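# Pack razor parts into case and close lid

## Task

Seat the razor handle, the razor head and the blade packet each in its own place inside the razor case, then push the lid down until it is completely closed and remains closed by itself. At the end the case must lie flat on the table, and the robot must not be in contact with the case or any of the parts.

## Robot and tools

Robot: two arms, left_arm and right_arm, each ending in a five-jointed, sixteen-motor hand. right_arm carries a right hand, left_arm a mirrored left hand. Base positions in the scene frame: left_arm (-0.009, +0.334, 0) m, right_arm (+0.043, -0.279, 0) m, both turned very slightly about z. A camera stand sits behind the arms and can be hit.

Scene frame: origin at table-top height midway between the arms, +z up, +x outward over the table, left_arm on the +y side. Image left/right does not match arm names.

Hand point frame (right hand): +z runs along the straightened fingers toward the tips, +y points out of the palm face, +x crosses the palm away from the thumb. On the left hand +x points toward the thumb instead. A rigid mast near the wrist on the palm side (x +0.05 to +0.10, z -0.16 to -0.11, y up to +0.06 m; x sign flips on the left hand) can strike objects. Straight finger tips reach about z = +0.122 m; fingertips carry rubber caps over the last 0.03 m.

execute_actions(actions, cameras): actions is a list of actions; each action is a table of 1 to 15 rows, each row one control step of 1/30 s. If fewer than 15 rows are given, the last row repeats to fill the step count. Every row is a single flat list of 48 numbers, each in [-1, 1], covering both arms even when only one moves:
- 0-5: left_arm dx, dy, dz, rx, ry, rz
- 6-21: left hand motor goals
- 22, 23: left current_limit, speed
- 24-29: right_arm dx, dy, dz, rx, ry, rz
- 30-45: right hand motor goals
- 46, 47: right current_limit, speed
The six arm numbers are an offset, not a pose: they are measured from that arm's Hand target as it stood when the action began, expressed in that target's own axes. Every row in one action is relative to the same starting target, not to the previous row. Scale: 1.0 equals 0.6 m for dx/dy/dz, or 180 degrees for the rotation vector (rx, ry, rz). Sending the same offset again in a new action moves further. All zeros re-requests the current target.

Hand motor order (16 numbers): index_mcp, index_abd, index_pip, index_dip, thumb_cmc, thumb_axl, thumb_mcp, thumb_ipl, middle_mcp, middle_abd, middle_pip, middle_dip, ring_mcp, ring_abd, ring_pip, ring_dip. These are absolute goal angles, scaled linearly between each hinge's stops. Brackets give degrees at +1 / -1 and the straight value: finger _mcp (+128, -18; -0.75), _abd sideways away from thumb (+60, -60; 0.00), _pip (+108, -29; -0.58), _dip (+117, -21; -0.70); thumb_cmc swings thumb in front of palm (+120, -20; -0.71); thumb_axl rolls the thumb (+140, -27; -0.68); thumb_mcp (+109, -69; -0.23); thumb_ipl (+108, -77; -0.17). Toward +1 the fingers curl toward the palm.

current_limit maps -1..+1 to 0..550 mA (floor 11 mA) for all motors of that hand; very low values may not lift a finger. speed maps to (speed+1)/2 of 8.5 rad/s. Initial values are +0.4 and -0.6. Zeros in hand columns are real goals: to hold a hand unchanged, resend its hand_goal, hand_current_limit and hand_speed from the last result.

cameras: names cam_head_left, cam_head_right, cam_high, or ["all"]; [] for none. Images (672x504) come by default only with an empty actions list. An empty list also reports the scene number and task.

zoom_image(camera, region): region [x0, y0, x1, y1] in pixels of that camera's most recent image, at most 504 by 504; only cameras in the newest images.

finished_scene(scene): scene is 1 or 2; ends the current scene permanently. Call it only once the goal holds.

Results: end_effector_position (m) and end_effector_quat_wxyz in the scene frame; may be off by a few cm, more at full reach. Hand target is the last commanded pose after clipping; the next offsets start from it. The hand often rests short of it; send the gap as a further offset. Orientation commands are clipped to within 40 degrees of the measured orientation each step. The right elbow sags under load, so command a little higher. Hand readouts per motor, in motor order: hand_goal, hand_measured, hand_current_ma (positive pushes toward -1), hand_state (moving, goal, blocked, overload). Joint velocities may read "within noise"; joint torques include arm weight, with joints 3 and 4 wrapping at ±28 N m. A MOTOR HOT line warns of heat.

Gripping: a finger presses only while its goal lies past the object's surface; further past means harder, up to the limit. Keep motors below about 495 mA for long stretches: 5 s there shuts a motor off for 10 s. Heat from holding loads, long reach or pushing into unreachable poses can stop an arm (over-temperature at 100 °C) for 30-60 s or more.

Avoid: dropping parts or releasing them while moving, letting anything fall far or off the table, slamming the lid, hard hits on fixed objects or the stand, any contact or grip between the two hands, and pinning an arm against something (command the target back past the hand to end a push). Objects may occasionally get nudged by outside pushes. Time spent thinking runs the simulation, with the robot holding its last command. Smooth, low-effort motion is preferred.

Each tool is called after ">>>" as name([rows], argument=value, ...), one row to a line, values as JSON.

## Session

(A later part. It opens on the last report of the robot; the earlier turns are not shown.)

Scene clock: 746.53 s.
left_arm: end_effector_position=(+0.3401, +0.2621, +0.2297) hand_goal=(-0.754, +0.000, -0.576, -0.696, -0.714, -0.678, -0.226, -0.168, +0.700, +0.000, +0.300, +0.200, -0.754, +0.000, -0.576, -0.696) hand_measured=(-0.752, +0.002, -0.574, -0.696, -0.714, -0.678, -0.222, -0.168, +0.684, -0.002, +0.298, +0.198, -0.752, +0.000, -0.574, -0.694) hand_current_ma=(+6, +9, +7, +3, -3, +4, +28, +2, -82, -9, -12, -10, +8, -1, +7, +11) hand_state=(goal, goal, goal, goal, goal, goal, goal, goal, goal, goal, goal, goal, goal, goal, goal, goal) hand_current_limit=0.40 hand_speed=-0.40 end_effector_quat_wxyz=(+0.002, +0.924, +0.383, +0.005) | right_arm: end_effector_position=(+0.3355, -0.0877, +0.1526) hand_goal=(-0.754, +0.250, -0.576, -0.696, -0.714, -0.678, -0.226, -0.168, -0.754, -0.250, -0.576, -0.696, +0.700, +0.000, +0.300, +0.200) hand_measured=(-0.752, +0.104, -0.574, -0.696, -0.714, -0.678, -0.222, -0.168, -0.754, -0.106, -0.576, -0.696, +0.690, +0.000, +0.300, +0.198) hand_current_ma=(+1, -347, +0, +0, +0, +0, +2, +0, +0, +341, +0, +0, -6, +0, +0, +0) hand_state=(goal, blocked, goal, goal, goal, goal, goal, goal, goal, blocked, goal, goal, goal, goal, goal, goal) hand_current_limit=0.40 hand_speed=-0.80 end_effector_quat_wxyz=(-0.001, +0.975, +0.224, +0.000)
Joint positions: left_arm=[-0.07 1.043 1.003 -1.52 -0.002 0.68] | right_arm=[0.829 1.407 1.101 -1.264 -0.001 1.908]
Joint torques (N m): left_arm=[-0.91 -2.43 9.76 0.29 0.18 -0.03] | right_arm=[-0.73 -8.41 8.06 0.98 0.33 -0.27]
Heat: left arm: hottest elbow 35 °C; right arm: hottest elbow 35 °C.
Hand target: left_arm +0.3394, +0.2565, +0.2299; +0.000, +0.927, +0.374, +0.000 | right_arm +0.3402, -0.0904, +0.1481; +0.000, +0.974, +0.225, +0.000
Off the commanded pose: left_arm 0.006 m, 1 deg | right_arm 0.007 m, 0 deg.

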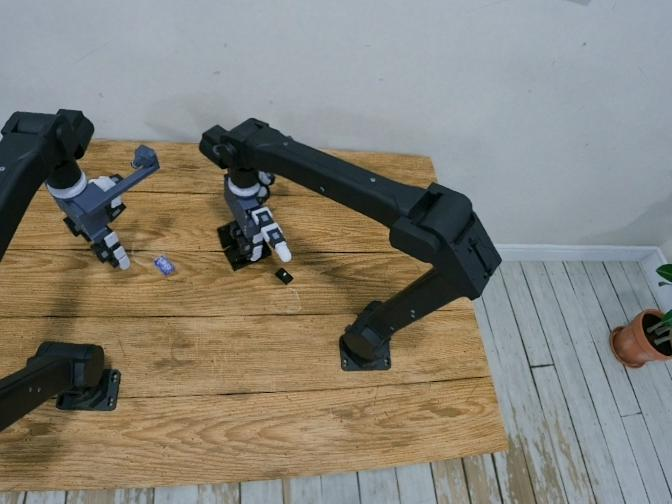

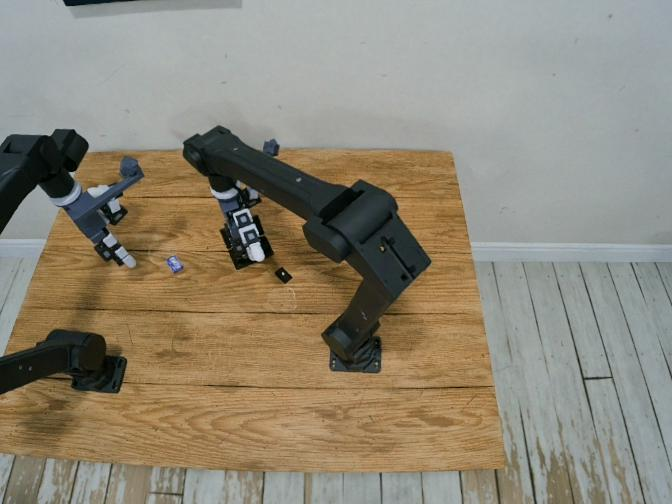

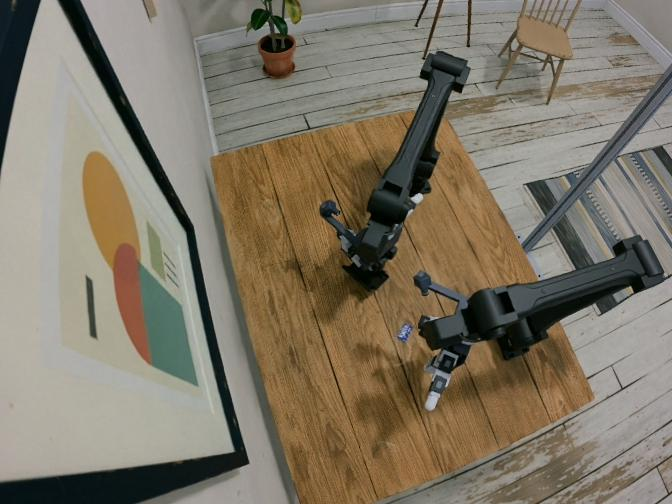

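>>> execute_actions([
  [[0,0,0,0,0,0,-0.754,0.0,-0.576,-0.696,-0.714,-0.678,-0.226,-0.168,0.7,0.0,0.3,0.2,-0.754,0,-0.576,-0.696,0.4,-0.4,0,0.02,-0.03,0,0,0,-0.754,0.25,-0.576,-0.696,-0.714,-0.678,-0.226,-0.168,-0.754,-0.25,-0.576,-0.696,0.7,0,0.3,0.2,0.4,-0.8]],
  [[0,0,0,0,0,0,-0.754,0.0,-0.576,-0.696,-0.714,-0.678,-0.226,-0.168,0.7,0.0,0.3,0.2,-0.754,0,-0.576,-0.696,0.4,-0.4,0,0,0.033,0,0,0,-0.754,0.25,-0.576,-0.696,-0.714,-0.678,-0.226,-0.168,-0.754,-0.25,-0.576,-0.696,0.7,0,0.3,0.2,0.4,-0.8]],
], cameras=["cam_head_left","cam_head_right","cam_high"])

>>> zoom_image(camera="cam_head_right", region=[225, 235, 281, 275])

>>> zoom_image(camera="cam_head_left", region=[225, 245, 261, 275])

>>> zoom_image(camera="cam_high", region=[350, 245, 400, 285])

Scene clock: 803.33 s.
left_arm: end_effector_position=(+0.3401, +0.2621, +0.2297) hand_goal=(-0.754, +0.000, -0.576, -0.696, -0.714, -0.678, -0.226, -0.168, +0.700, +0.000, +0.300, +0.200, -0.754, +0.000, -0.576, -0.696) hand_measured=(-0.752, +0.002, -0.574, -0.696, -0.714, -0.678, -0.222, -0.168, +0.684, -0.002, +0.298, +0.198, -0.752, +0.000, -0.574, -0.694) hand_current_ma=(+6, +9, +7, +3, -3, +4, +28, +2, -82, -9, -12, -10, +8, -1, +7, +11) hand_state=(goal, goal, goal, goal, goal, goal, goal, goal, goal, goal, goal, goal, goal, goal, goal, goal) hand_current_limit=0.40 hand_speed=-0.40 end_effector_quat_wxyz=(+0.002, +0.924, +0.383, +0.005) | right_arm: end_effector_position=(+0.3443, -0.0977, +0.1525) hand_goal=(-0.754, +0.250, -0.576, -0.696, -0.714, -0.678, -0.226, -0.168, -0.754, -0.250, -0.576, -0.696, +0.700, +0.000, +0.300, +0.200) hand_measured=(-0.752, +0.104, -0.574, -0.696, -0.714, -0.678, -0.222, -0.168, -0.754, -0.106, -0.576, -0.696, +0.690, +0.000, +0.300, +0.198) hand_current_ma=(+1, -347, +0, +0, +0, +0, +2, +0, +0, +341, +0, +0, -6, +0, +0, +0) hand_state=(goal, blocked, goal, goal, goal, goal, goal, goal, goal, blocked, goal, goal, goal, goal, goal, goal) hand_current_limit=0.40 hand_speed=-0.80 end_effector_quat_wxyz=(-0.002, +0.975, +0.221, +0.002)
Joint positions: left_arm=[-0.07 1.043 1.003 -1.52 -0.002 0.68] | right_arm=[0.795 1.403 1.097 -1.259 0 1.878]
Joint torques (N m): left_arm=[-0.79 -2.67 9.78 0.35 0.17 -0.03] | right_arm=[-0.26 -8.64 7.35 0.99 0.31 -0.26]
Heat: left arm: hottest elbow 35 °C; right arm: hottest elbow 33 °C.
Hand target: left_arm +0.3394, +0.2565, +0.2299; +0.000, +0.927, +0.374, +0.000 | right_arm +0.3455, -0.1011, +0.1463; +0.000, +0.974, +0.225, +0.000
Off the commanded pose: left_arm 0.006 m, 1 deg | right_arm 0.007 m, 1 deg.

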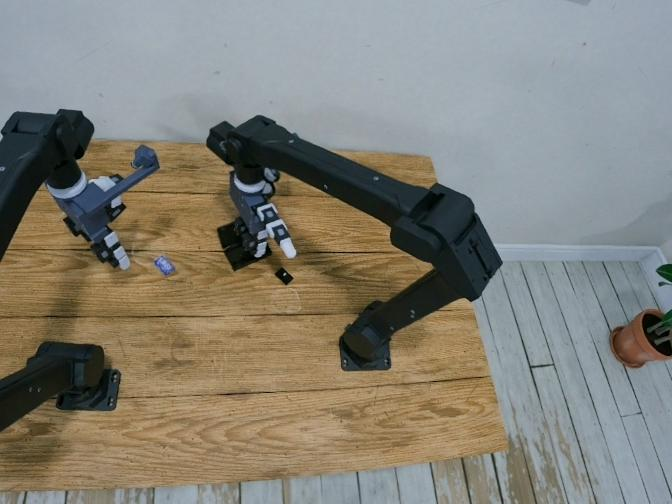

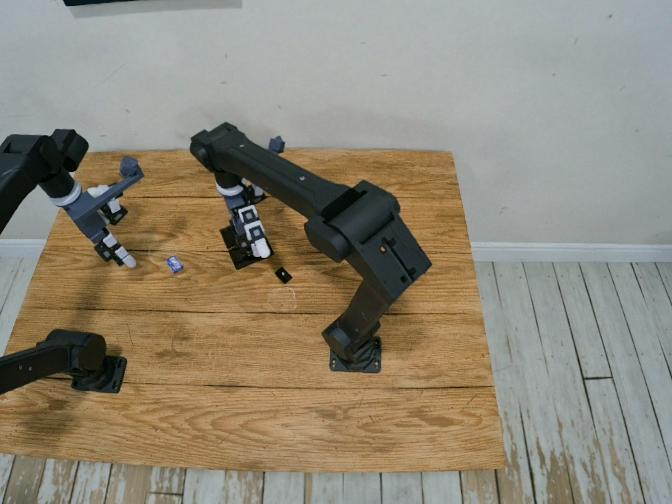

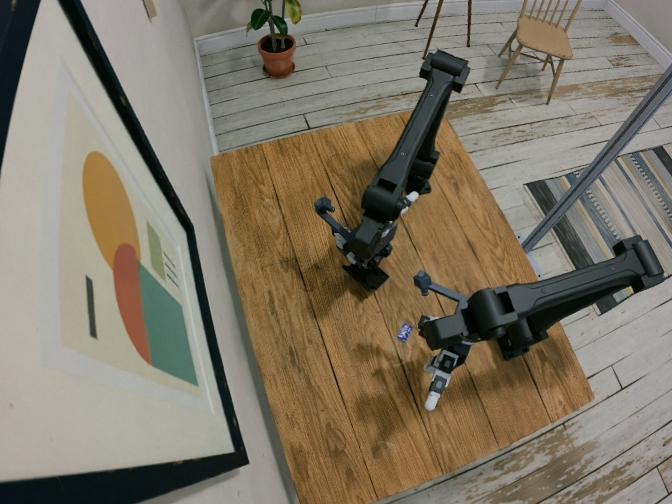

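Scaled by 9.000 from the camera's 672x504 image, which has a finer 960x720 frame.

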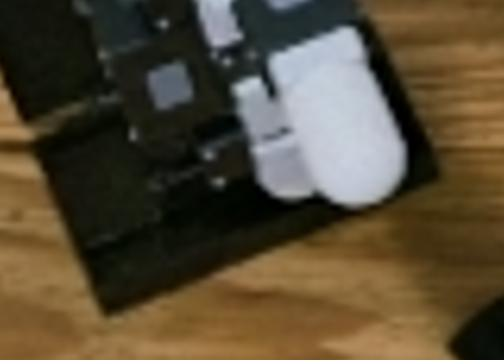

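Scaled by 14.000 from the camera's 672x504 image, which has a finer 960x720 frame.

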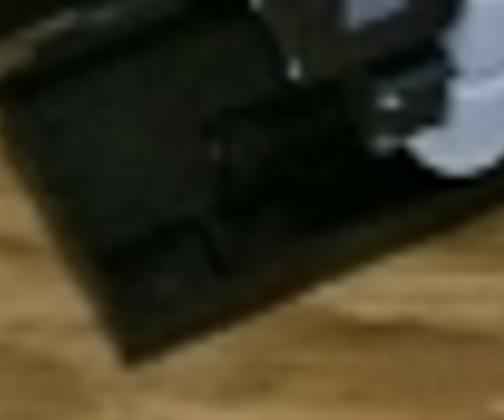

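Scaled by 10.080 from the camera's 672x504 image, which has a finer 960x720 frame.

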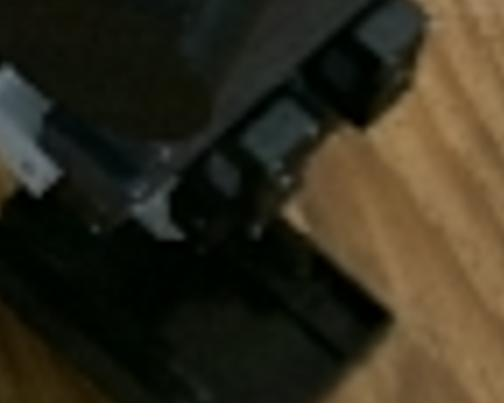

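>>> zoom_image(camera="cam_head_left", region=[248, 235, 284, 265])

>>> zoom_image(camera="cam_head_right", region=[248, 235, 284, 265])

Scaled by 14.000 from the camera's 672x504 image, which has a finer 960x720 frame.

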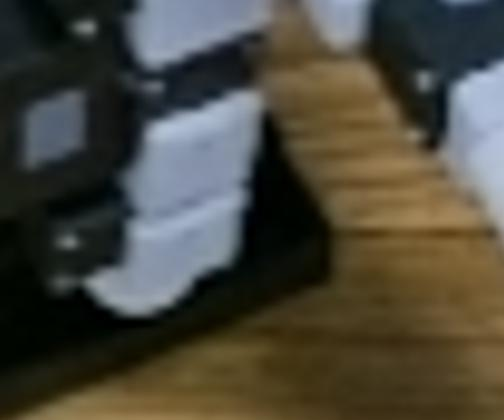

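Scaled by 14.000 from the camera's 672x504 image, which has a finer 960x720 frame.

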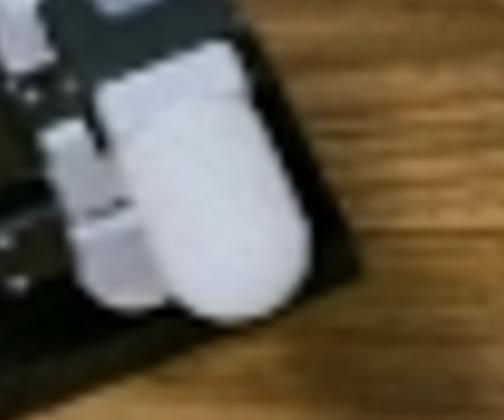

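>>> execute_actions([
  [[0,0,0,0,0,0,-0.754,0.0,-0.576,-0.696,-0.714,-0.678,-0.226,-0.168,0.7,0.0,0.3,0.2,-0.754,0,-0.576,-0.696,0.4,-0.4,-0.0062,0,0.005,0,0,0,-0.754,0.25,-0.576,-0.696,-0.714,-0.678,-0.226,-0.168,-0.754,-0.25,-0.576,-0.696,0.7,0,0.3,0.2,0.4,-0.8]],
], cameras=["cam_head_left","cam_head_right","cam_high"])

>>> zoom_image(camera="cam_head_right", region=[225, 245, 261, 275])

>>> zoom_image(camera="cam_head_left", region=[225, 245, 261, 275])

>>> zoom_image(camera="cam_high", region=[355, 250, 391, 280])

Scene clock: 829.87 s.
left_arm: end_effector_position=(+0.3401, +0.2621, +0.2297) hand_goal=(-0.754, +0.000, -0.576, -0.696, -0.714, -0.678, -0.226, -0.168, +0.700, +0.000, +0.300, +0.200, -0.754, +0.000, -0.576, -0.696) hand_measured=(-0.752, +0.002, -0.574, -0.696, -0.714, -0.678, -0.222, -0.168, +0.684, -0.002, +0.298, +0.198, -0.752, +0.000, -0.574, -0.694) hand_current_ma=(+6, +9, +7, +3, -3, +4, +28, +2, -82, -9, -12, -10, +8, -1, +7, +11) hand_state=(goal, goal, goal, goal, goal, goal, goal, goal, goal, goal, goal, goal, goal, goal, goal, goal) hand_current_limit=0.40 hand_speed=-0.40 end_effector_quat_wxyz=(+0.002, +0.924, +0.383, +0.005) | right_arm: end_effector_position=(+0.3411, -0.1008, +0.1464) hand_goal=(-0.754, +0.250, -0.576, -0.696, -0.714, -0.678, -0.226, -0.168, -0.754, -0.250, -0.576, -0.696, +0.700, +0.000, +0.300, +0.200) hand_measured=(-0.752, +0.104, -0.574, -0.696, -0.714, -0.678, -0.222, -0.168, -0.754, -0.106, -0.576, -0.696, +0.690, +0.000, +0.300, +0.198) hand_current_ma=(+1, -347, +0, +0, +0, +0, +2, +0, +0, +341, +0, +0, -6, +0, +0, +0) hand_state=(goal, blocked, goal, goal, goal, goal, goal, goal, goal, blocked, goal, goal, goal, goal, goal, goal) hand_current_limit=0.40 hand_speed=-0.80 end_effector_quat_wxyz=(+0.001, +0.975, +0.221, -0.002)
Joint positions: left_arm=[-0.07 1.043 1.003 -1.52 -0.002 0.68] | right_arm=[0.795 1.403 1.079 -1.251 0 1.878]
Joint torques (N m): left_arm=[-0.79 -2.61 9.83 0.25 0.17 -0.05] | right_arm=[-0.09 -9 7.5 0.98 0.32 -0.23]
Heat: left arm: hottest elbow 35 °C; right arm: hottest elbow 32 °C.
Hand target: left_arm +0.3394, +0.2565, +0.2299; +0.000, +0.927, +0.374, +0.000 | right_arm +0.3422, -0.1027, +0.1432; +0.000, +0.974, +0.225, +0.000
Off the commanded pose: left_arm 0.006 m, 1 deg | right_arm 0.004 m, 1 deg.

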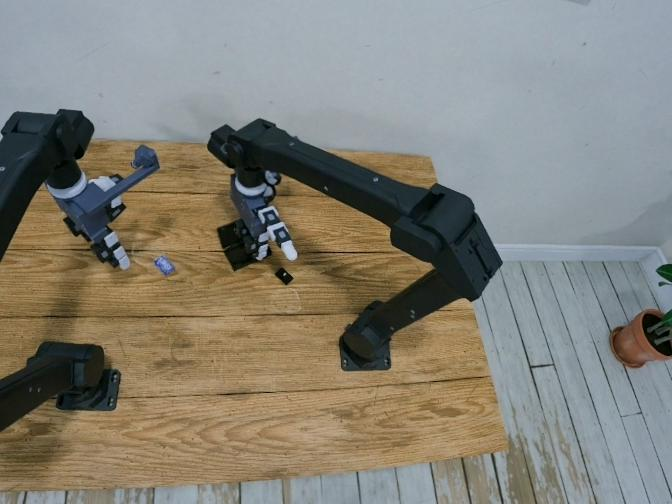

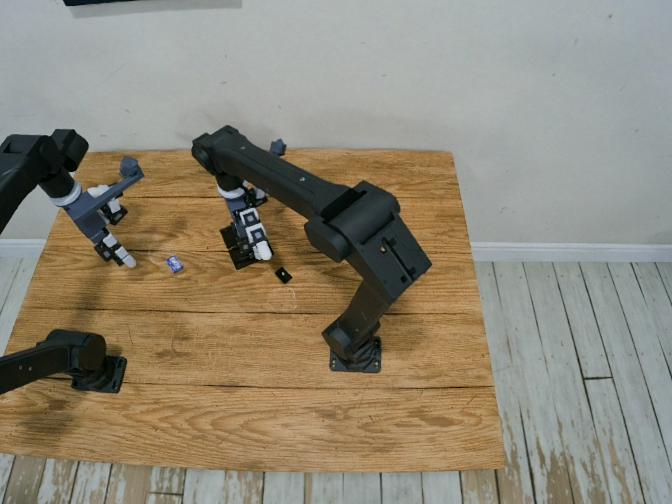

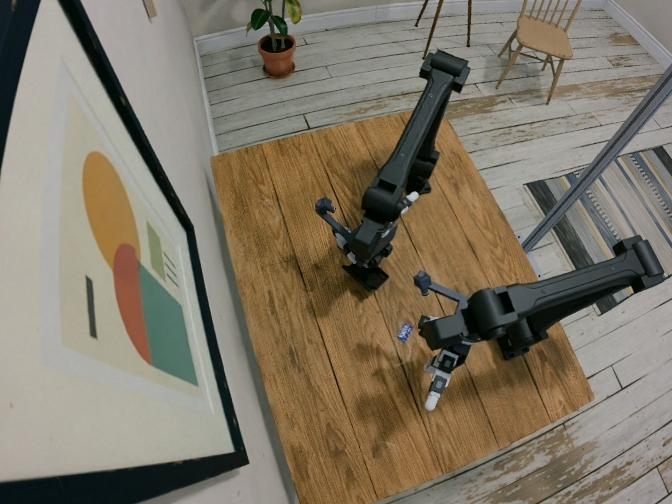

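Scaled by 14.000 from the camera's 672x504 image, which has a finer 960x720 frame.

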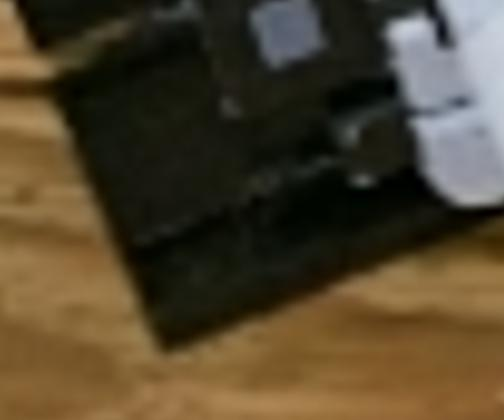

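Scaled by 14.000 from the camera's 672x504 image, which has a finer 960x720 frame.

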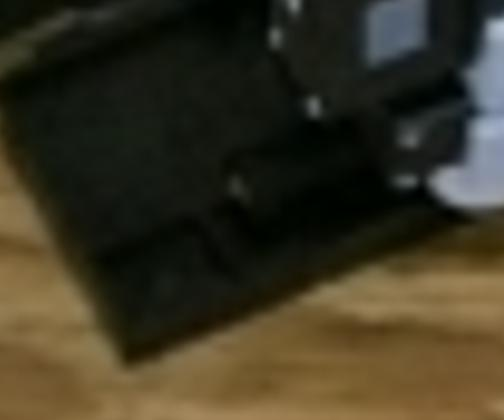

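Scaled by 14.000 from the camera's 672x504 image, which has a finer 960x720 frame.

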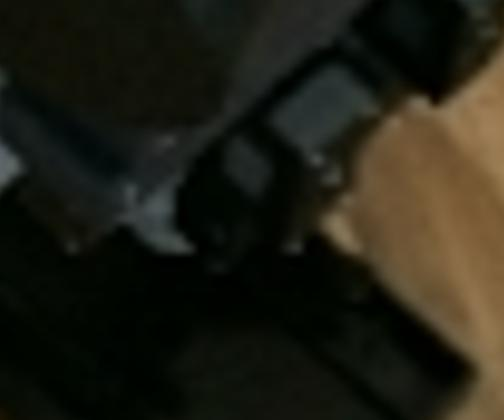

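>>> execute_actions([
  [[0,0,0,0,0,0,-0.754,0,-0.576,-0.696,-0.714,-0.678,-0.226,-0.168,0.7,0,0.3,0.2,-0.754,0,-0.576,-0.696,0.4,-0.4,0,0,0.0083,0,0,0,-0.754,0.25,-0.576,-0.696,-0.714,-0.678,-0.226,-0.168,-0.754,-0.25,-0.576,-0.696,0.7,0,0.3,0.2,0.4,-0.8]],
], cameras=["all"])

>>> zoom_image(camera="cam_head_left", region=[220, 240, 265, 275])

>>> zoom_image(camera="cam_head_right", region=[220, 235, 275, 278])

Scene clock: 868.87 s.
left_arm: end_effector_position=(+0.3401, +0.2621, +0.2297) hand_goal=(-0.754, +0.000, -0.576, -0.696, -0.714, -0.678, -0.226, -0.168, +0.700, +0.000, +0.300, +0.200, -0.754, +0.000, -0.576, -0.696) hand_measured=(-0.752, +0.002, -0.574, -0.696, -0.714, -0.678, -0.222, -0.168, +0.684, -0.002, +0.298, +0.198, -0.752, +0.000, -0.574, -0.694) hand_current_ma=(+6, +9, +7, +3, -3, +4, +28, +2, -82, -9, -12, -10, +8, -1, +7, +11) hand_state=(goal, goal, goal, goal, goal, goal, goal, goal, goal, goal, goal, goal, goal, goal, goal, goal) hand_current_limit=0.40 hand_speed=-0.40 end_effector_quat_wxyz=(+0.002, +0.924, +0.383, +0.005) | right_arm: end_effector_position=(+0.3416, -0.1002, +0.1434) hand_goal=(-0.754, +0.250, -0.576, -0.696, -0.714, -0.678, -0.226, -0.168, -0.754, -0.250, -0.576, -0.696, +0.700, +0.000, +0.300, +0.200) hand_measured=(-0.752, +0.104, -0.574, -0.696, -0.714, -0.678, -0.222, -0.168, -0.754, -0.106, -0.576, -0.696, +0.690, +0.000, +0.300, +0.198) hand_current_ma=(+1, -347, +0, +0, +0, +0, +2, +0, +0, +341, +0, +0, -6, +0, +0, +0) hand_state=(goal, blocked, goal, goal, goal, goal, goal, goal, goal, blocked, goal, goal, goal, goal, goal, goal) hand_current_limit=0.40 hand_speed=-0.80 end_effector_quat_wxyz=(-0.001, +0.975, +0.221, +0.001)
Joint positions: left_arm=[-0.07 1.043 1.003 -1.52 -0.002 0.68] | right_arm=[0.795 1.403 1.072 -1.237 0 1.878]
Joint torques (N m): left_arm=[-0.85 -2.26 9.85 0.32 0.17 -0.02] | right_arm=[-0.09 -8.64 7.35 0.98 0.31 -0.23]
Heat: left arm: hottest elbow 35 °C; right arm: hottest elbow 32 °C.
Hand target: left_arm +0.3394, +0.2565, +0.2299; +0.000, +0.927, +0.374, +0.000 | right_arm +0.3422, -0.1027, +0.1382; +0.000, +0.974, +0.225, +0.000
Off the commanded pose: left_arm 0.006 m, 1 deg | right_arm 0.006 m, 1 deg.

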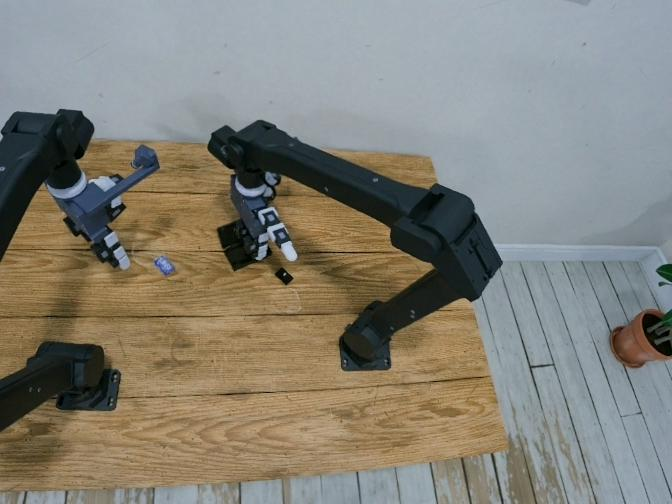

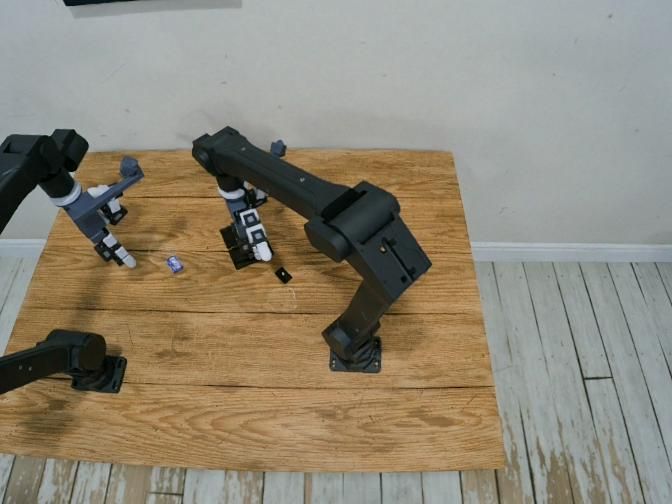

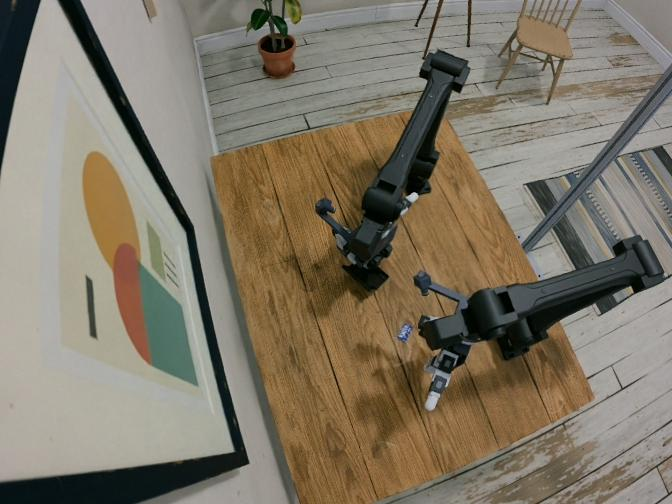

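Scaled by 11.200 from the camera's 672x504 image, which has a finer 960x720 frame.

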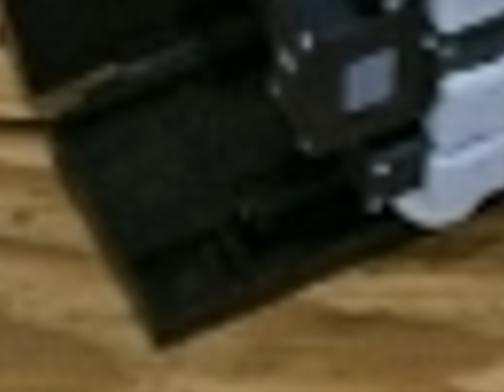

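Scaled by 9.164 from the camera's 672x504 image, which has a finer 960x720 frame.

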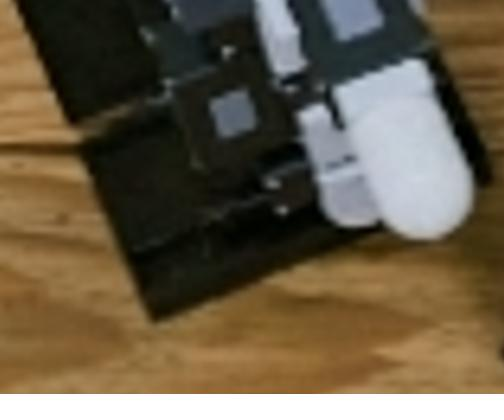

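>>> execute_actions([
  [[0,0,0,0,0,0,-0.754,0,-0.576,-0.696,-0.714,-0.678,-0.226,-0.168,0.7,0,0.3,0.2,-0.754,0,-0.576,-0.696,0.4,-0.4,0,0,0.006,0,0,0,-0.754,0.25,-0.576,-0.696,-0.714,-0.678,-0.226,-0.168,-0.754,-0.25,-0.576,-0.696,0.7,0,0.3,0.2,0.4,-0.8]],
], cameras=["cam_head_left","cam_high"])

>>> zoom_image(camera="cam_head_left", region=[220, 240, 265, 275])

>>> zoom_image(camera="cam_high", region=[335, 255, 400, 300])

Scene clock: 878.50 s.
left_arm: end_effector_position=(+0.3401, +0.2621, +0.2297) hand_goal=(-0.754, +0.000, -0.576, -0.696, -0.714, -0.678, -0.226, -0.168, +0.700, +0.000, +0.300, +0.200, -0.754, +0.000, -0.576, -0.696) hand_measured=(-0.752, +0.002, -0.574, -0.696, -0.714, -0.678, -0.222, -0.168, +0.684, -0.002, +0.298, +0.198, -0.752, +0.000, -0.574, -0.694) hand_current_ma=(+6, +9, +7, +3, -3, +4, +28, +2, -82, -9, -12, -10, +8, -1, +7, +11) hand_state=(goal, goal, goal, goal, goal, goal, goal, goal, goal, goal, goal, goal, goal, goal, goal, goal) hand_current_limit=0.40 hand_speed=-0.40 end_effector_quat_wxyz=(+0.002, +0.924, +0.383, +0.005) | right_arm: end_effector_position=(+0.3416, -0.1003, +0.1408) hand_goal=(-0.754, +0.250, -0.576, -0.696, -0.714, -0.678, -0.226, -0.168, -0.754, -0.250, -0.576, -0.696, +0.700, +0.000, +0.300, +0.200) hand_measured=(-0.752, +0.104, -0.574, -0.696, -0.714, -0.678, -0.222, -0.168, -0.754, -0.106, -0.576, -0.696, +0.690, +0.000, +0.300, +0.198) hand_current_ma=(+1, -347, +0, +0, +0, +0, +2, +0, +0, +341, +0, +0, -6, +0, +0, +0) hand_state=(goal, blocked, goal, goal, goal, goal, goal, goal, goal, blocked, goal, goal, goal, goal, goal, goal) hand_current_limit=0.40 hand_speed=-0.80 end_effector_quat_wxyz=(-0.002, +0.975, +0.221, +0.003)
Joint positions: left_arm=[-0.07 1.043 1.003 -1.52 -0.002 0.68] | right_arm=[0.795 1.403 1.065 -1.227 0 1.878]
Joint torques (N m): left_arm=[-0.97 -2.78 9.77 0.35 0.2 -0.04] | right_arm=[-0.09 -8.41 7.34 0.99 0.31 -0.23]
Heat: left arm: hottest elbow 35 °C; right arm: hottest elbow 31 °C.
Hand target: left_arm +0.3394, +0.2565, +0.2299; +0.000, +0.927, +0.374, +0.000 | right_arm +0.3422, -0.1027, +0.1346; +0.000, +0.974, +0.225, +0.000
Off the commanded pose: left_arm 0.006 m, 1 deg | right_arm 0.007 m, 1 deg.
Images, in order (width x height): cam_head_left 672x504, cam_high 672x504.

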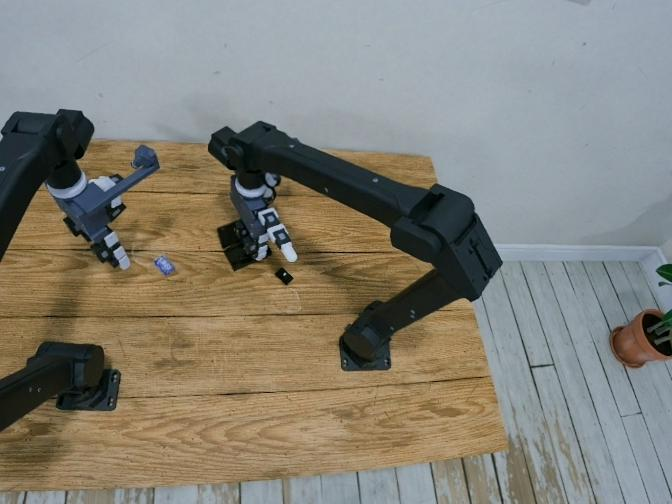

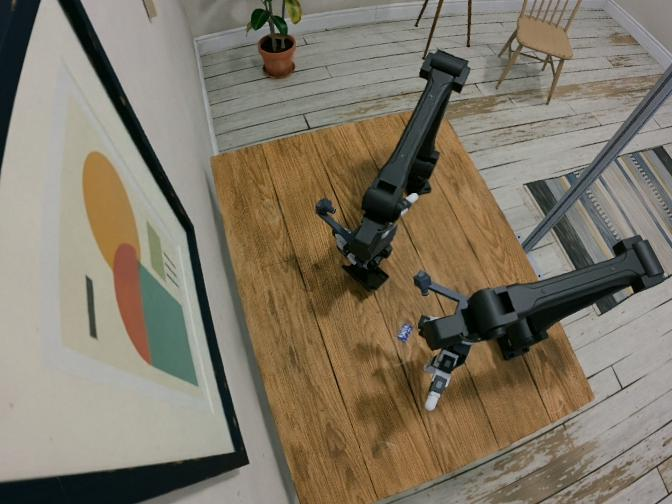

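Scaled by 11.200 from the camera's 672x504 image, which has a finer 960x720 frame.

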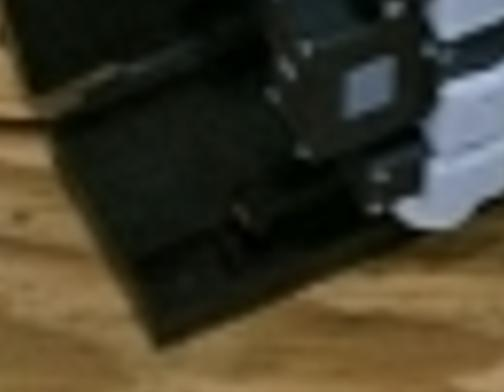

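Scaled by 7.754 from the camera's 672x504 image, which has a finer 960x720 frame.

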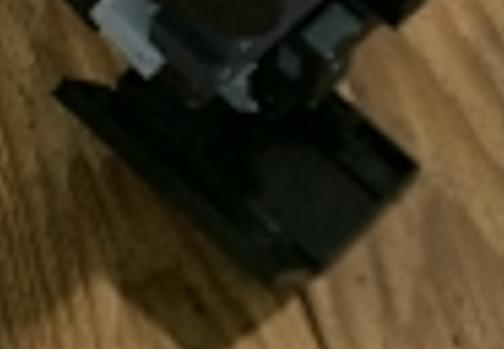

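>>> execute_actions([
  [[0,0,0,0,0,0,-0.754,0,-0.576,-0.696,-0.714,-0.678,-0.226,-0.168,0.7,0,0.3,0.2,-0.754,0,-0.576,-0.696,0.4,-0.4,0,0,0.002,0,0,0,-0.754,0.07,-0.576,-0.696,-0.714,-0.678,-0.226,-0.168,-0.754,-0.07,-0.576,-0.696,0.7,0,0.3,0.2,0.4,-0.9]],
  [[0,0,0,0,0,0,-0.754,0,-0.576,-0.696,-0.714,-0.678,-0.226,-0.168,0.7,0,0.3,0.2,-0.754,0,-0.576,-0.696,0.4,-0.4,0,0,0,0,0,0,-0.754,0.0,-0.576,-0.696,-0.714,-0.678,-0.226,-0.168,-0.754,0.0,-0.576,-0.696,0.7,0,0.3,0.2,0.4,-0.9]],
], cameras=["cam_head_left","cam_high"])

>>> zoom_image(camera="cam_head_left", region=[220, 240, 265, 275])

Scene clock: 885.40 s.
left_arm: end_effector_position=(+0.3401, +0.2621, +0.2297) hand_goal=(-0.754, +0.000, -0.576, -0.696, -0.714, -0.678, -0.226, -0.168, +0.700, +0.000, +0.300, +0.200, -0.754, +0.000, -0.576, -0.696) hand_measured=(-0.752, +0.002, -0.574, -0.696, -0.714, -0.678, -0.222, -0.168, +0.684, -0.002, +0.298, +0.198, -0.752, +0.000, -0.574, -0.694) hand_current_ma=(+6, +9, +7, +3, -3, +4, +28, +2, -82, -9, -12, -10, +8, -1, +7, +11) hand_state=(goal, goal, goal, goal, goal, goal, goal, goal, goal, goal, goal, goal, goal, goal, goal, goal) hand_current_limit=0.40 hand_speed=-0.40 end_effector_quat_wxyz=(+0.002, +0.924, +0.383, +0.005) | right_arm: end_effector_position=(+0.3420, -0.0999, +0.1407) hand_goal=(-0.754, +0.000, -0.576, -0.696, -0.714, -0.678, -0.226, -0.168, -0.754, +0.000, -0.576, -0.696, +0.700, +0.000, +0.300, +0.200) hand_measured=(-0.752, +0.004, -0.574, -0.696, -0.714, -0.678, -0.222, -0.168, -0.754, -0.004, -0.576, -0.696, +0.690, +0.000, +0.300, +0.198) hand_current_ma=(+1, +1, +0, +0, +0, +0, +2, +0, +0, -1, +0, +0, -6, +0, +0, +0) hand_state=(goal, goal, goal, goal, goal, goal, goal, goal, goal, goal, goal, goal, goal, goal, goal, goal) hand_current_limit=0.40 hand_speed=-0.90 end_effector_quat_wxyz=(-0.002, +0.975, +0.221, +0.004)
Joint positions: left_arm=[-0.07 1.043 1.003 -1.52 -0.002 0.68] | right_arm=[0.795 1.403 1.065 -1.225 0 1.878]
Joint torques (N m): left_arm=[-1.26 -2.78 9.78 0.24 0.18 -0.04] | right_arm=[-0.09 -8.35 7.17 1.03 0.31 -0.23]
Heat: left arm: hottest elbow 35 °C; right arm: hottest elbow 31 °C.
Hand target: left_arm +0.3394, +0.2565, +0.2299; +0.000, +0.927, +0.374, +0.000 | right_arm +0.3422, -0.1028, +0.1334; +0.000, +0.974, +0.225, +0.000
Off the commanded pose: left_arm 0.006 m, 1 deg | right_arm 0.008 m, 1 deg.
Images, in order (width x height): cam_head_left 672x504, cam_high 672x504.

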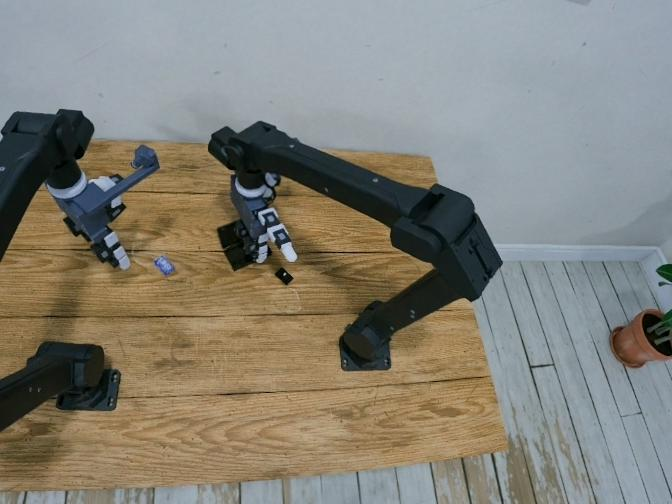

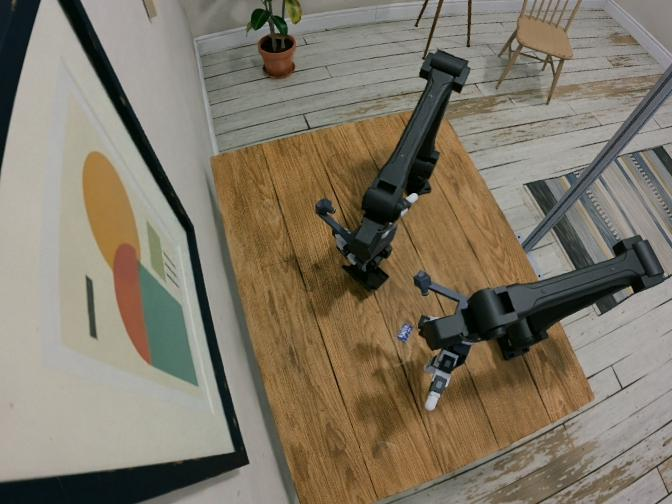

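Scaled by 11.200 from the camera's 672x504 image, which has a finer 960x720 frame.

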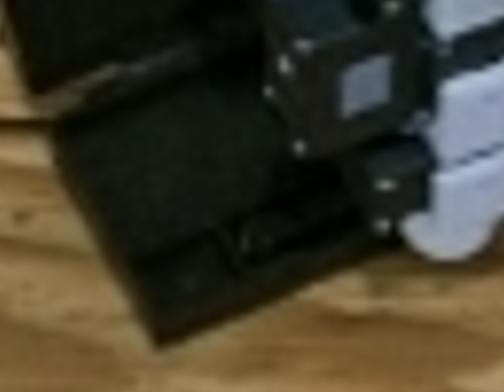

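>>> execute_actions([
  [[0,0,0,0,0,0,-0.754,0,-0.576,-0.696,-0.714,-0.678,-0.226,-0.168,0.7,0,0.3,0.2,-0.754,0,-0.576,-0.696,0.4,-0.4,0.006,0,-0.03,0,0,0,-0.754,0.0,-0.576,-0.696,-0.714,-0.678,-0.226,-0.168,-0.754,0.0,-0.576,-0.696,0.7,0,0.3,0.2,0.4,-0.9]],
  [[0,0,0,0,0,0,-0.754,0,-0.576,-0.696,-0.714,-0.678,-0.226,-0.168,0.7,0,0.3,0.2,-0.754,0,-0.576,-0.696,0.4,-0.4,0,0,-0.12,0,0,0,-0.754,0.0,-0.576,-0.696,-0.714,-0.678,-0.226,-0.168,-0.754,0.0,-0.576,-0.696,0.7,0,0.3,0.2,0.4,-0.9]],
], cameras=["cam_head_left","cam_head_right","cam_high"])

>>> zoom_image(camera="cam_head_left", region=[215, 235, 275, 275])

>>> zoom_image(camera="cam_high", region=[335, 255, 400, 300])

Scene clock: 895.13 s.
left_arm: end_effector_position=(+0.3401, +0.2621, +0.2297) hand_goal=(-0.754, +0.000, -0.576, -0.696, -0.714, -0.678, -0.226, -0.168, +0.700, +0.000, +0.300, +0.200, -0.754, +0.000, -0.576, -0.696) hand_measured=(-0.752, +0.002, -0.574, -0.696, -0.714, -0.678, -0.222, -0.168, +0.684, -0.002, +0.298, +0.198, -0.752, +0.000, -0.574, -0.694) hand_current_ma=(+6, +9, +7, +3, -3, +4, +28, +2, -82, -9, -12, -10, +8, -1, +7, +11) hand_state=(goal, goal, goal, goal, goal, goal, goal, goal, goal, goal, goal, goal, goal, goal, goal, goal) hand_current_limit=0.40 hand_speed=-0.40 end_effector_quat_wxyz=(+0.002, +0.924, +0.383, +0.005) | right_arm: end_effector_position=(+0.3367, -0.1052, +0.2156) hand_goal=(-0.754, +0.000, -0.576, -0.696, -0.714, -0.678, -0.226, -0.168, -0.754, +0.000, -0.576, -0.696, +0.700, +0.000, +0.300, +0.200) hand_measured=(-0.752, +0.002, -0.574, -0.696, -0.714, -0.678, -0.220, -0.168, -0.754, -0.002, -0.576, -0.696, +0.690, +0.000, +0.300, +0.198) hand_current_ma=(+1, +0, +0, +0, +0, +0, +4, +0, +0, +0, +0, +0, -6, +0, +0, +0) hand_state=(goal, goal, goal, goal, goal, goal, goal, goal, goal, goal, goal, goal, goal, goal, goal, goal) hand_current_limit=0.40 hand_speed=-0.90 end_effector_quat_wxyz=(+0.002, +0.975, +0.222, -0.004)
Joint positions: left_arm=[-0.07 1.043 1.003 -1.52 -0.002 0.68] | right_arm=[0.795 1.347 1.21 -1.443 0 1.877]
Joint torques (N m): left_arm=[-0.97 -2.67 9.84 0.28 0.19 -0.04] | right_arm=[-0.26 -7.47 11.64 0.12 0.29 -0.24]
Heat: left arm: hottest elbow 35 °C; right arm: hottest elbow 31 °C.
Hand target: left_arm +0.3394, +0.2565, +0.2299; +0.000, +0.927, +0.374, +0.000 | right_arm +0.3454, -0.1010, +0.2234; +0.000, +0.974, +0.225, +0.000
Off the commanded pose: left_arm 0.006 m, 1 deg | right_arm 0.012 m, 1 deg.

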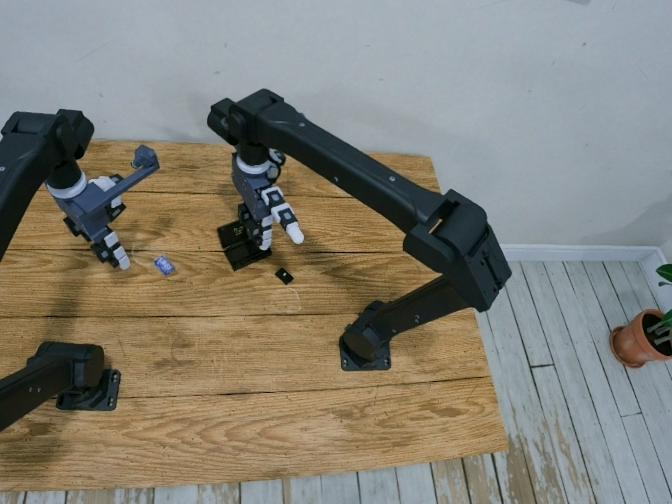

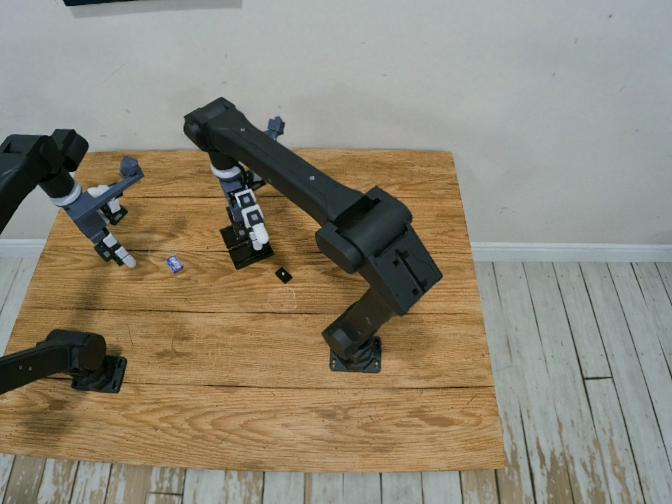

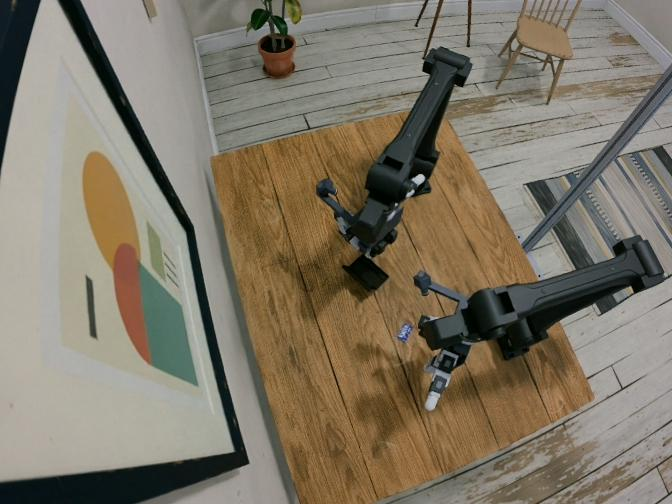

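Scaled by 8.400 from the camera's 672x504 image, which has a finer 960x720 frame.

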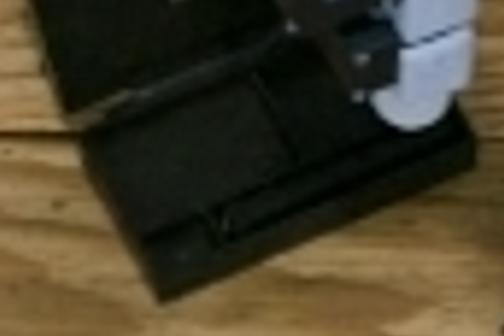

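Scaled by 7.754 from the camera's 672x504 image, which has a finer 960x720 frame.

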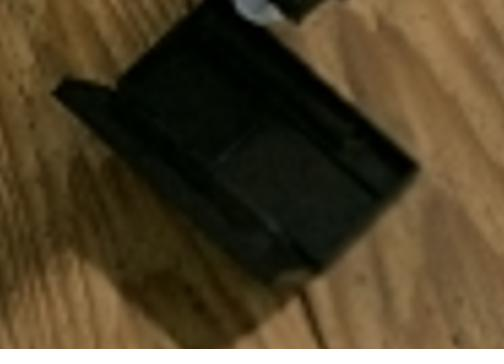

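>>> zoom_image(camera="cam_head_left", region=[235, 245, 275, 272])

>>> zoom_image(camera="cam_head_right", region=[235, 245, 280, 275])

Scaled by 12.600 from the camera's 672x504 image, which has a finer 960x720 frame.

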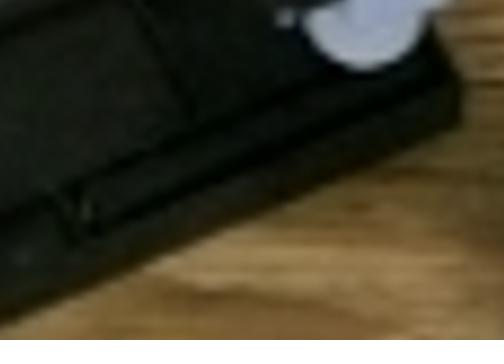

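Scaled by 11.200 from the camera's 672x504 image, which has a finer 960x720 frame.

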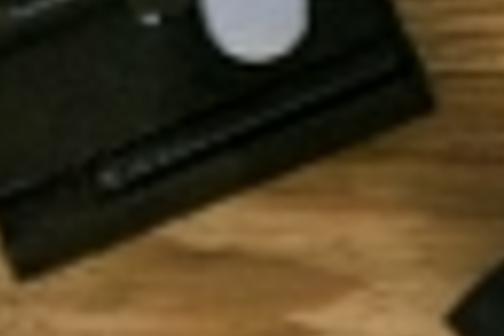

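>>> zoom_image(camera="cam_head_right", region=[265, 258, 300, 290])

>>> zoom_image(camera="cam_head_left", region=[265, 260, 305, 290])

Scaled by 14.400 from the camera's 672x504 image, which has a finer 960x720 frame.

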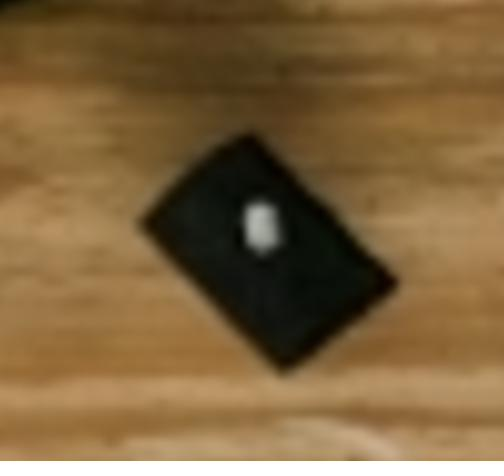

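Scaled by 12.600 from the camera's 672x504 image, which has a finer 960x720 frame.

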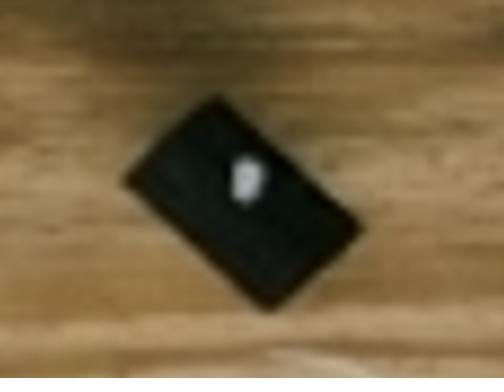

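>>> execute_actions([
  [[0,0,0,0,0,0,-0.754,0,-0.576,-0.696,-0.714,-0.678,-0.226,-0.168,0.7,0,0.3,0.2,-0.754,0,-0.576,-0.696,0.4,-0.4,-0.0903,0.0611,0,0,0,-0.1056,-0.754,-0.18,-0.576,-0.696,-0.714,-0.678,-0.226,-0.168,-0.754,0.18,-0.576,-0.696,0.7,0,0.3,0.2,0.4,-0.6]],
  [[0,0,0,0,0,0,-0.754,0,-0.576,-0.696,-0.714,-0.678,-0.226,-0.168,0.7,0,0.3,0.2,-0.754,0,-0.576,-0.696,0.4,-0.4,0,0,0.075,0,0,0,-0.754,-0.18,-0.576,-0.696,-0.714,-0.678,-0.226,-0.168,-0.754,0.18,-0.576,-0.696,0.7,0,0.3,0.2,0.4,-0.6]],
], cameras=["cam_head_left","cam_head_right","cam_high"])

>>> zoom_image(camera="cam_head_right", region=[235, 225, 315, 295])

>>> zoom_image(camera="cam_head_left", region=[215, 225, 305, 295])

Scene clock: 938.93 s.
left_arm: end_effector_position=(+0.3401, +0.2621, +0.2297) hand_goal=(-0.754, +0.000, -0.576, -0.696, -0.714, -0.678, -0.226, -0.168, +0.700, +0.000, +0.300, +0.200, -0.754, +0.000, -0.576, -0.696) hand_measured=(-0.752, +0.002, -0.574, -0.696, -0.714, -0.678, -0.222, -0.168, +0.684, -0.002, +0.298, +0.198, -0.752, +0.000, -0.574, -0.694) hand_current_ma=(+6, +9, +7, +3, -3, +4, +28, +2, -82, -9, -12, -10, +8, -1, +7, +11) hand_state=(goal, goal, goal, goal, goal, goal, goal, goal, goal, goal, goal, goal, goal, goal, goal, goal) hand_current_limit=0.40 hand_speed=-0.40 end_effector_quat_wxyz=(+0.002, +0.924, +0.383, +0.005) | right_arm: end_effector_position=(+0.3087, -0.1572, +0.1810) hand_goal=(-0.754, -0.180, -0.576, -0.696, -0.714, -0.678, -0.226, -0.168, -0.754, +0.180, -0.576, -0.696, +0.700, +0.000, +0.300, +0.200) hand_measured=(-0.754, -0.178, -0.574, -0.696, -0.716, -0.678, -0.222, -0.168, -0.754, +0.178, -0.576, -0.696, +0.690, +0.000, +0.300, +0.198) hand_current_ma=(+0, +0, +0, +0, +0, +0, +2, +0, +0, -1, +0, +0, -6, +0, +0, +0) hand_state=(goal, goal, goal, goal, goal, goal, goal, goal, goal, goal, goal, goal, goal, goal, goal, goal) hand_current_limit=0.40 hand_speed=-0.60 end_effector_quat_wxyz=(+0.003, +0.924, +0.382, -0.002)
Joint positions: left_arm=[-0.07 1.043 1.003 -1.52 -0.002 0.68] | right_arm=[0.772 1.136 0.94 -1.38 0.004 1.518]
Joint torques (N m): left_arm=[-0.91 -2.73 9.76 0.32 0.18 -0.03] | right_arm=[-0.73 -5.01 8.57 1.01 0.19 -0.26]
Heat: left arm: hottest elbow 35 °C; right arm: hottest elbow 32 °C.
Hand target: left_arm +0.3394, +0.2565, +0.2299; +0.000, +0.927, +0.374, +0.000 | right_arm +0.3129, -0.1579, +0.1785; +0.000, +0.924, +0.383, +0.000
Off the commanded pose: left_arm 0.006 m, 1 deg | right_arm 0.005 m, 0 deg.

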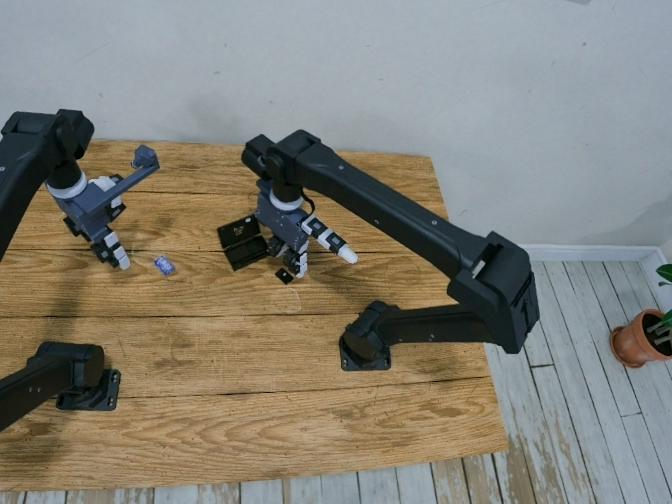

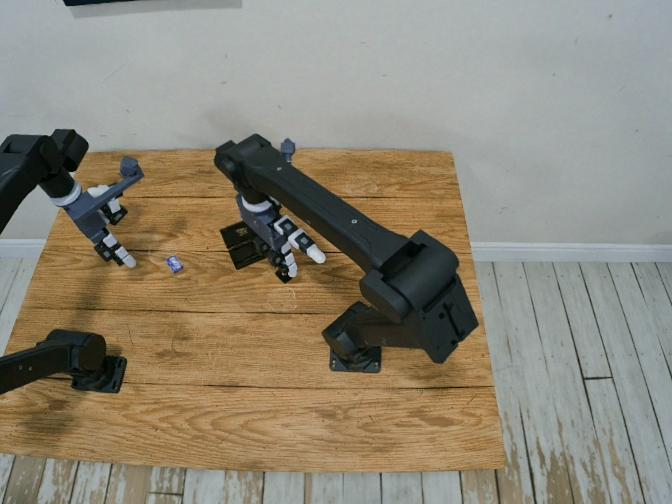

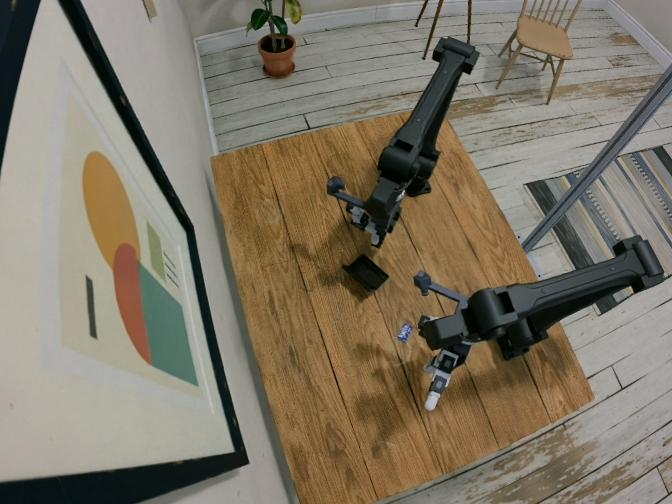

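Scaled by 6.300 from the camera's 672x504 image, which has a finer 960x720 frame.

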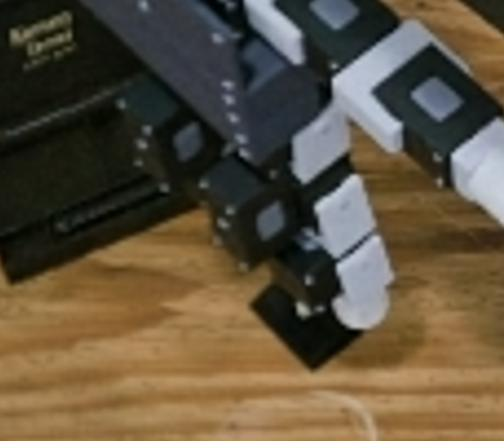

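Scaled by 5.600 from the camera's 672x504 image, which has a finer 960x720 frame.

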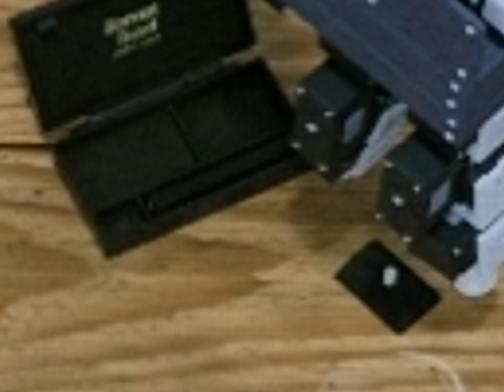

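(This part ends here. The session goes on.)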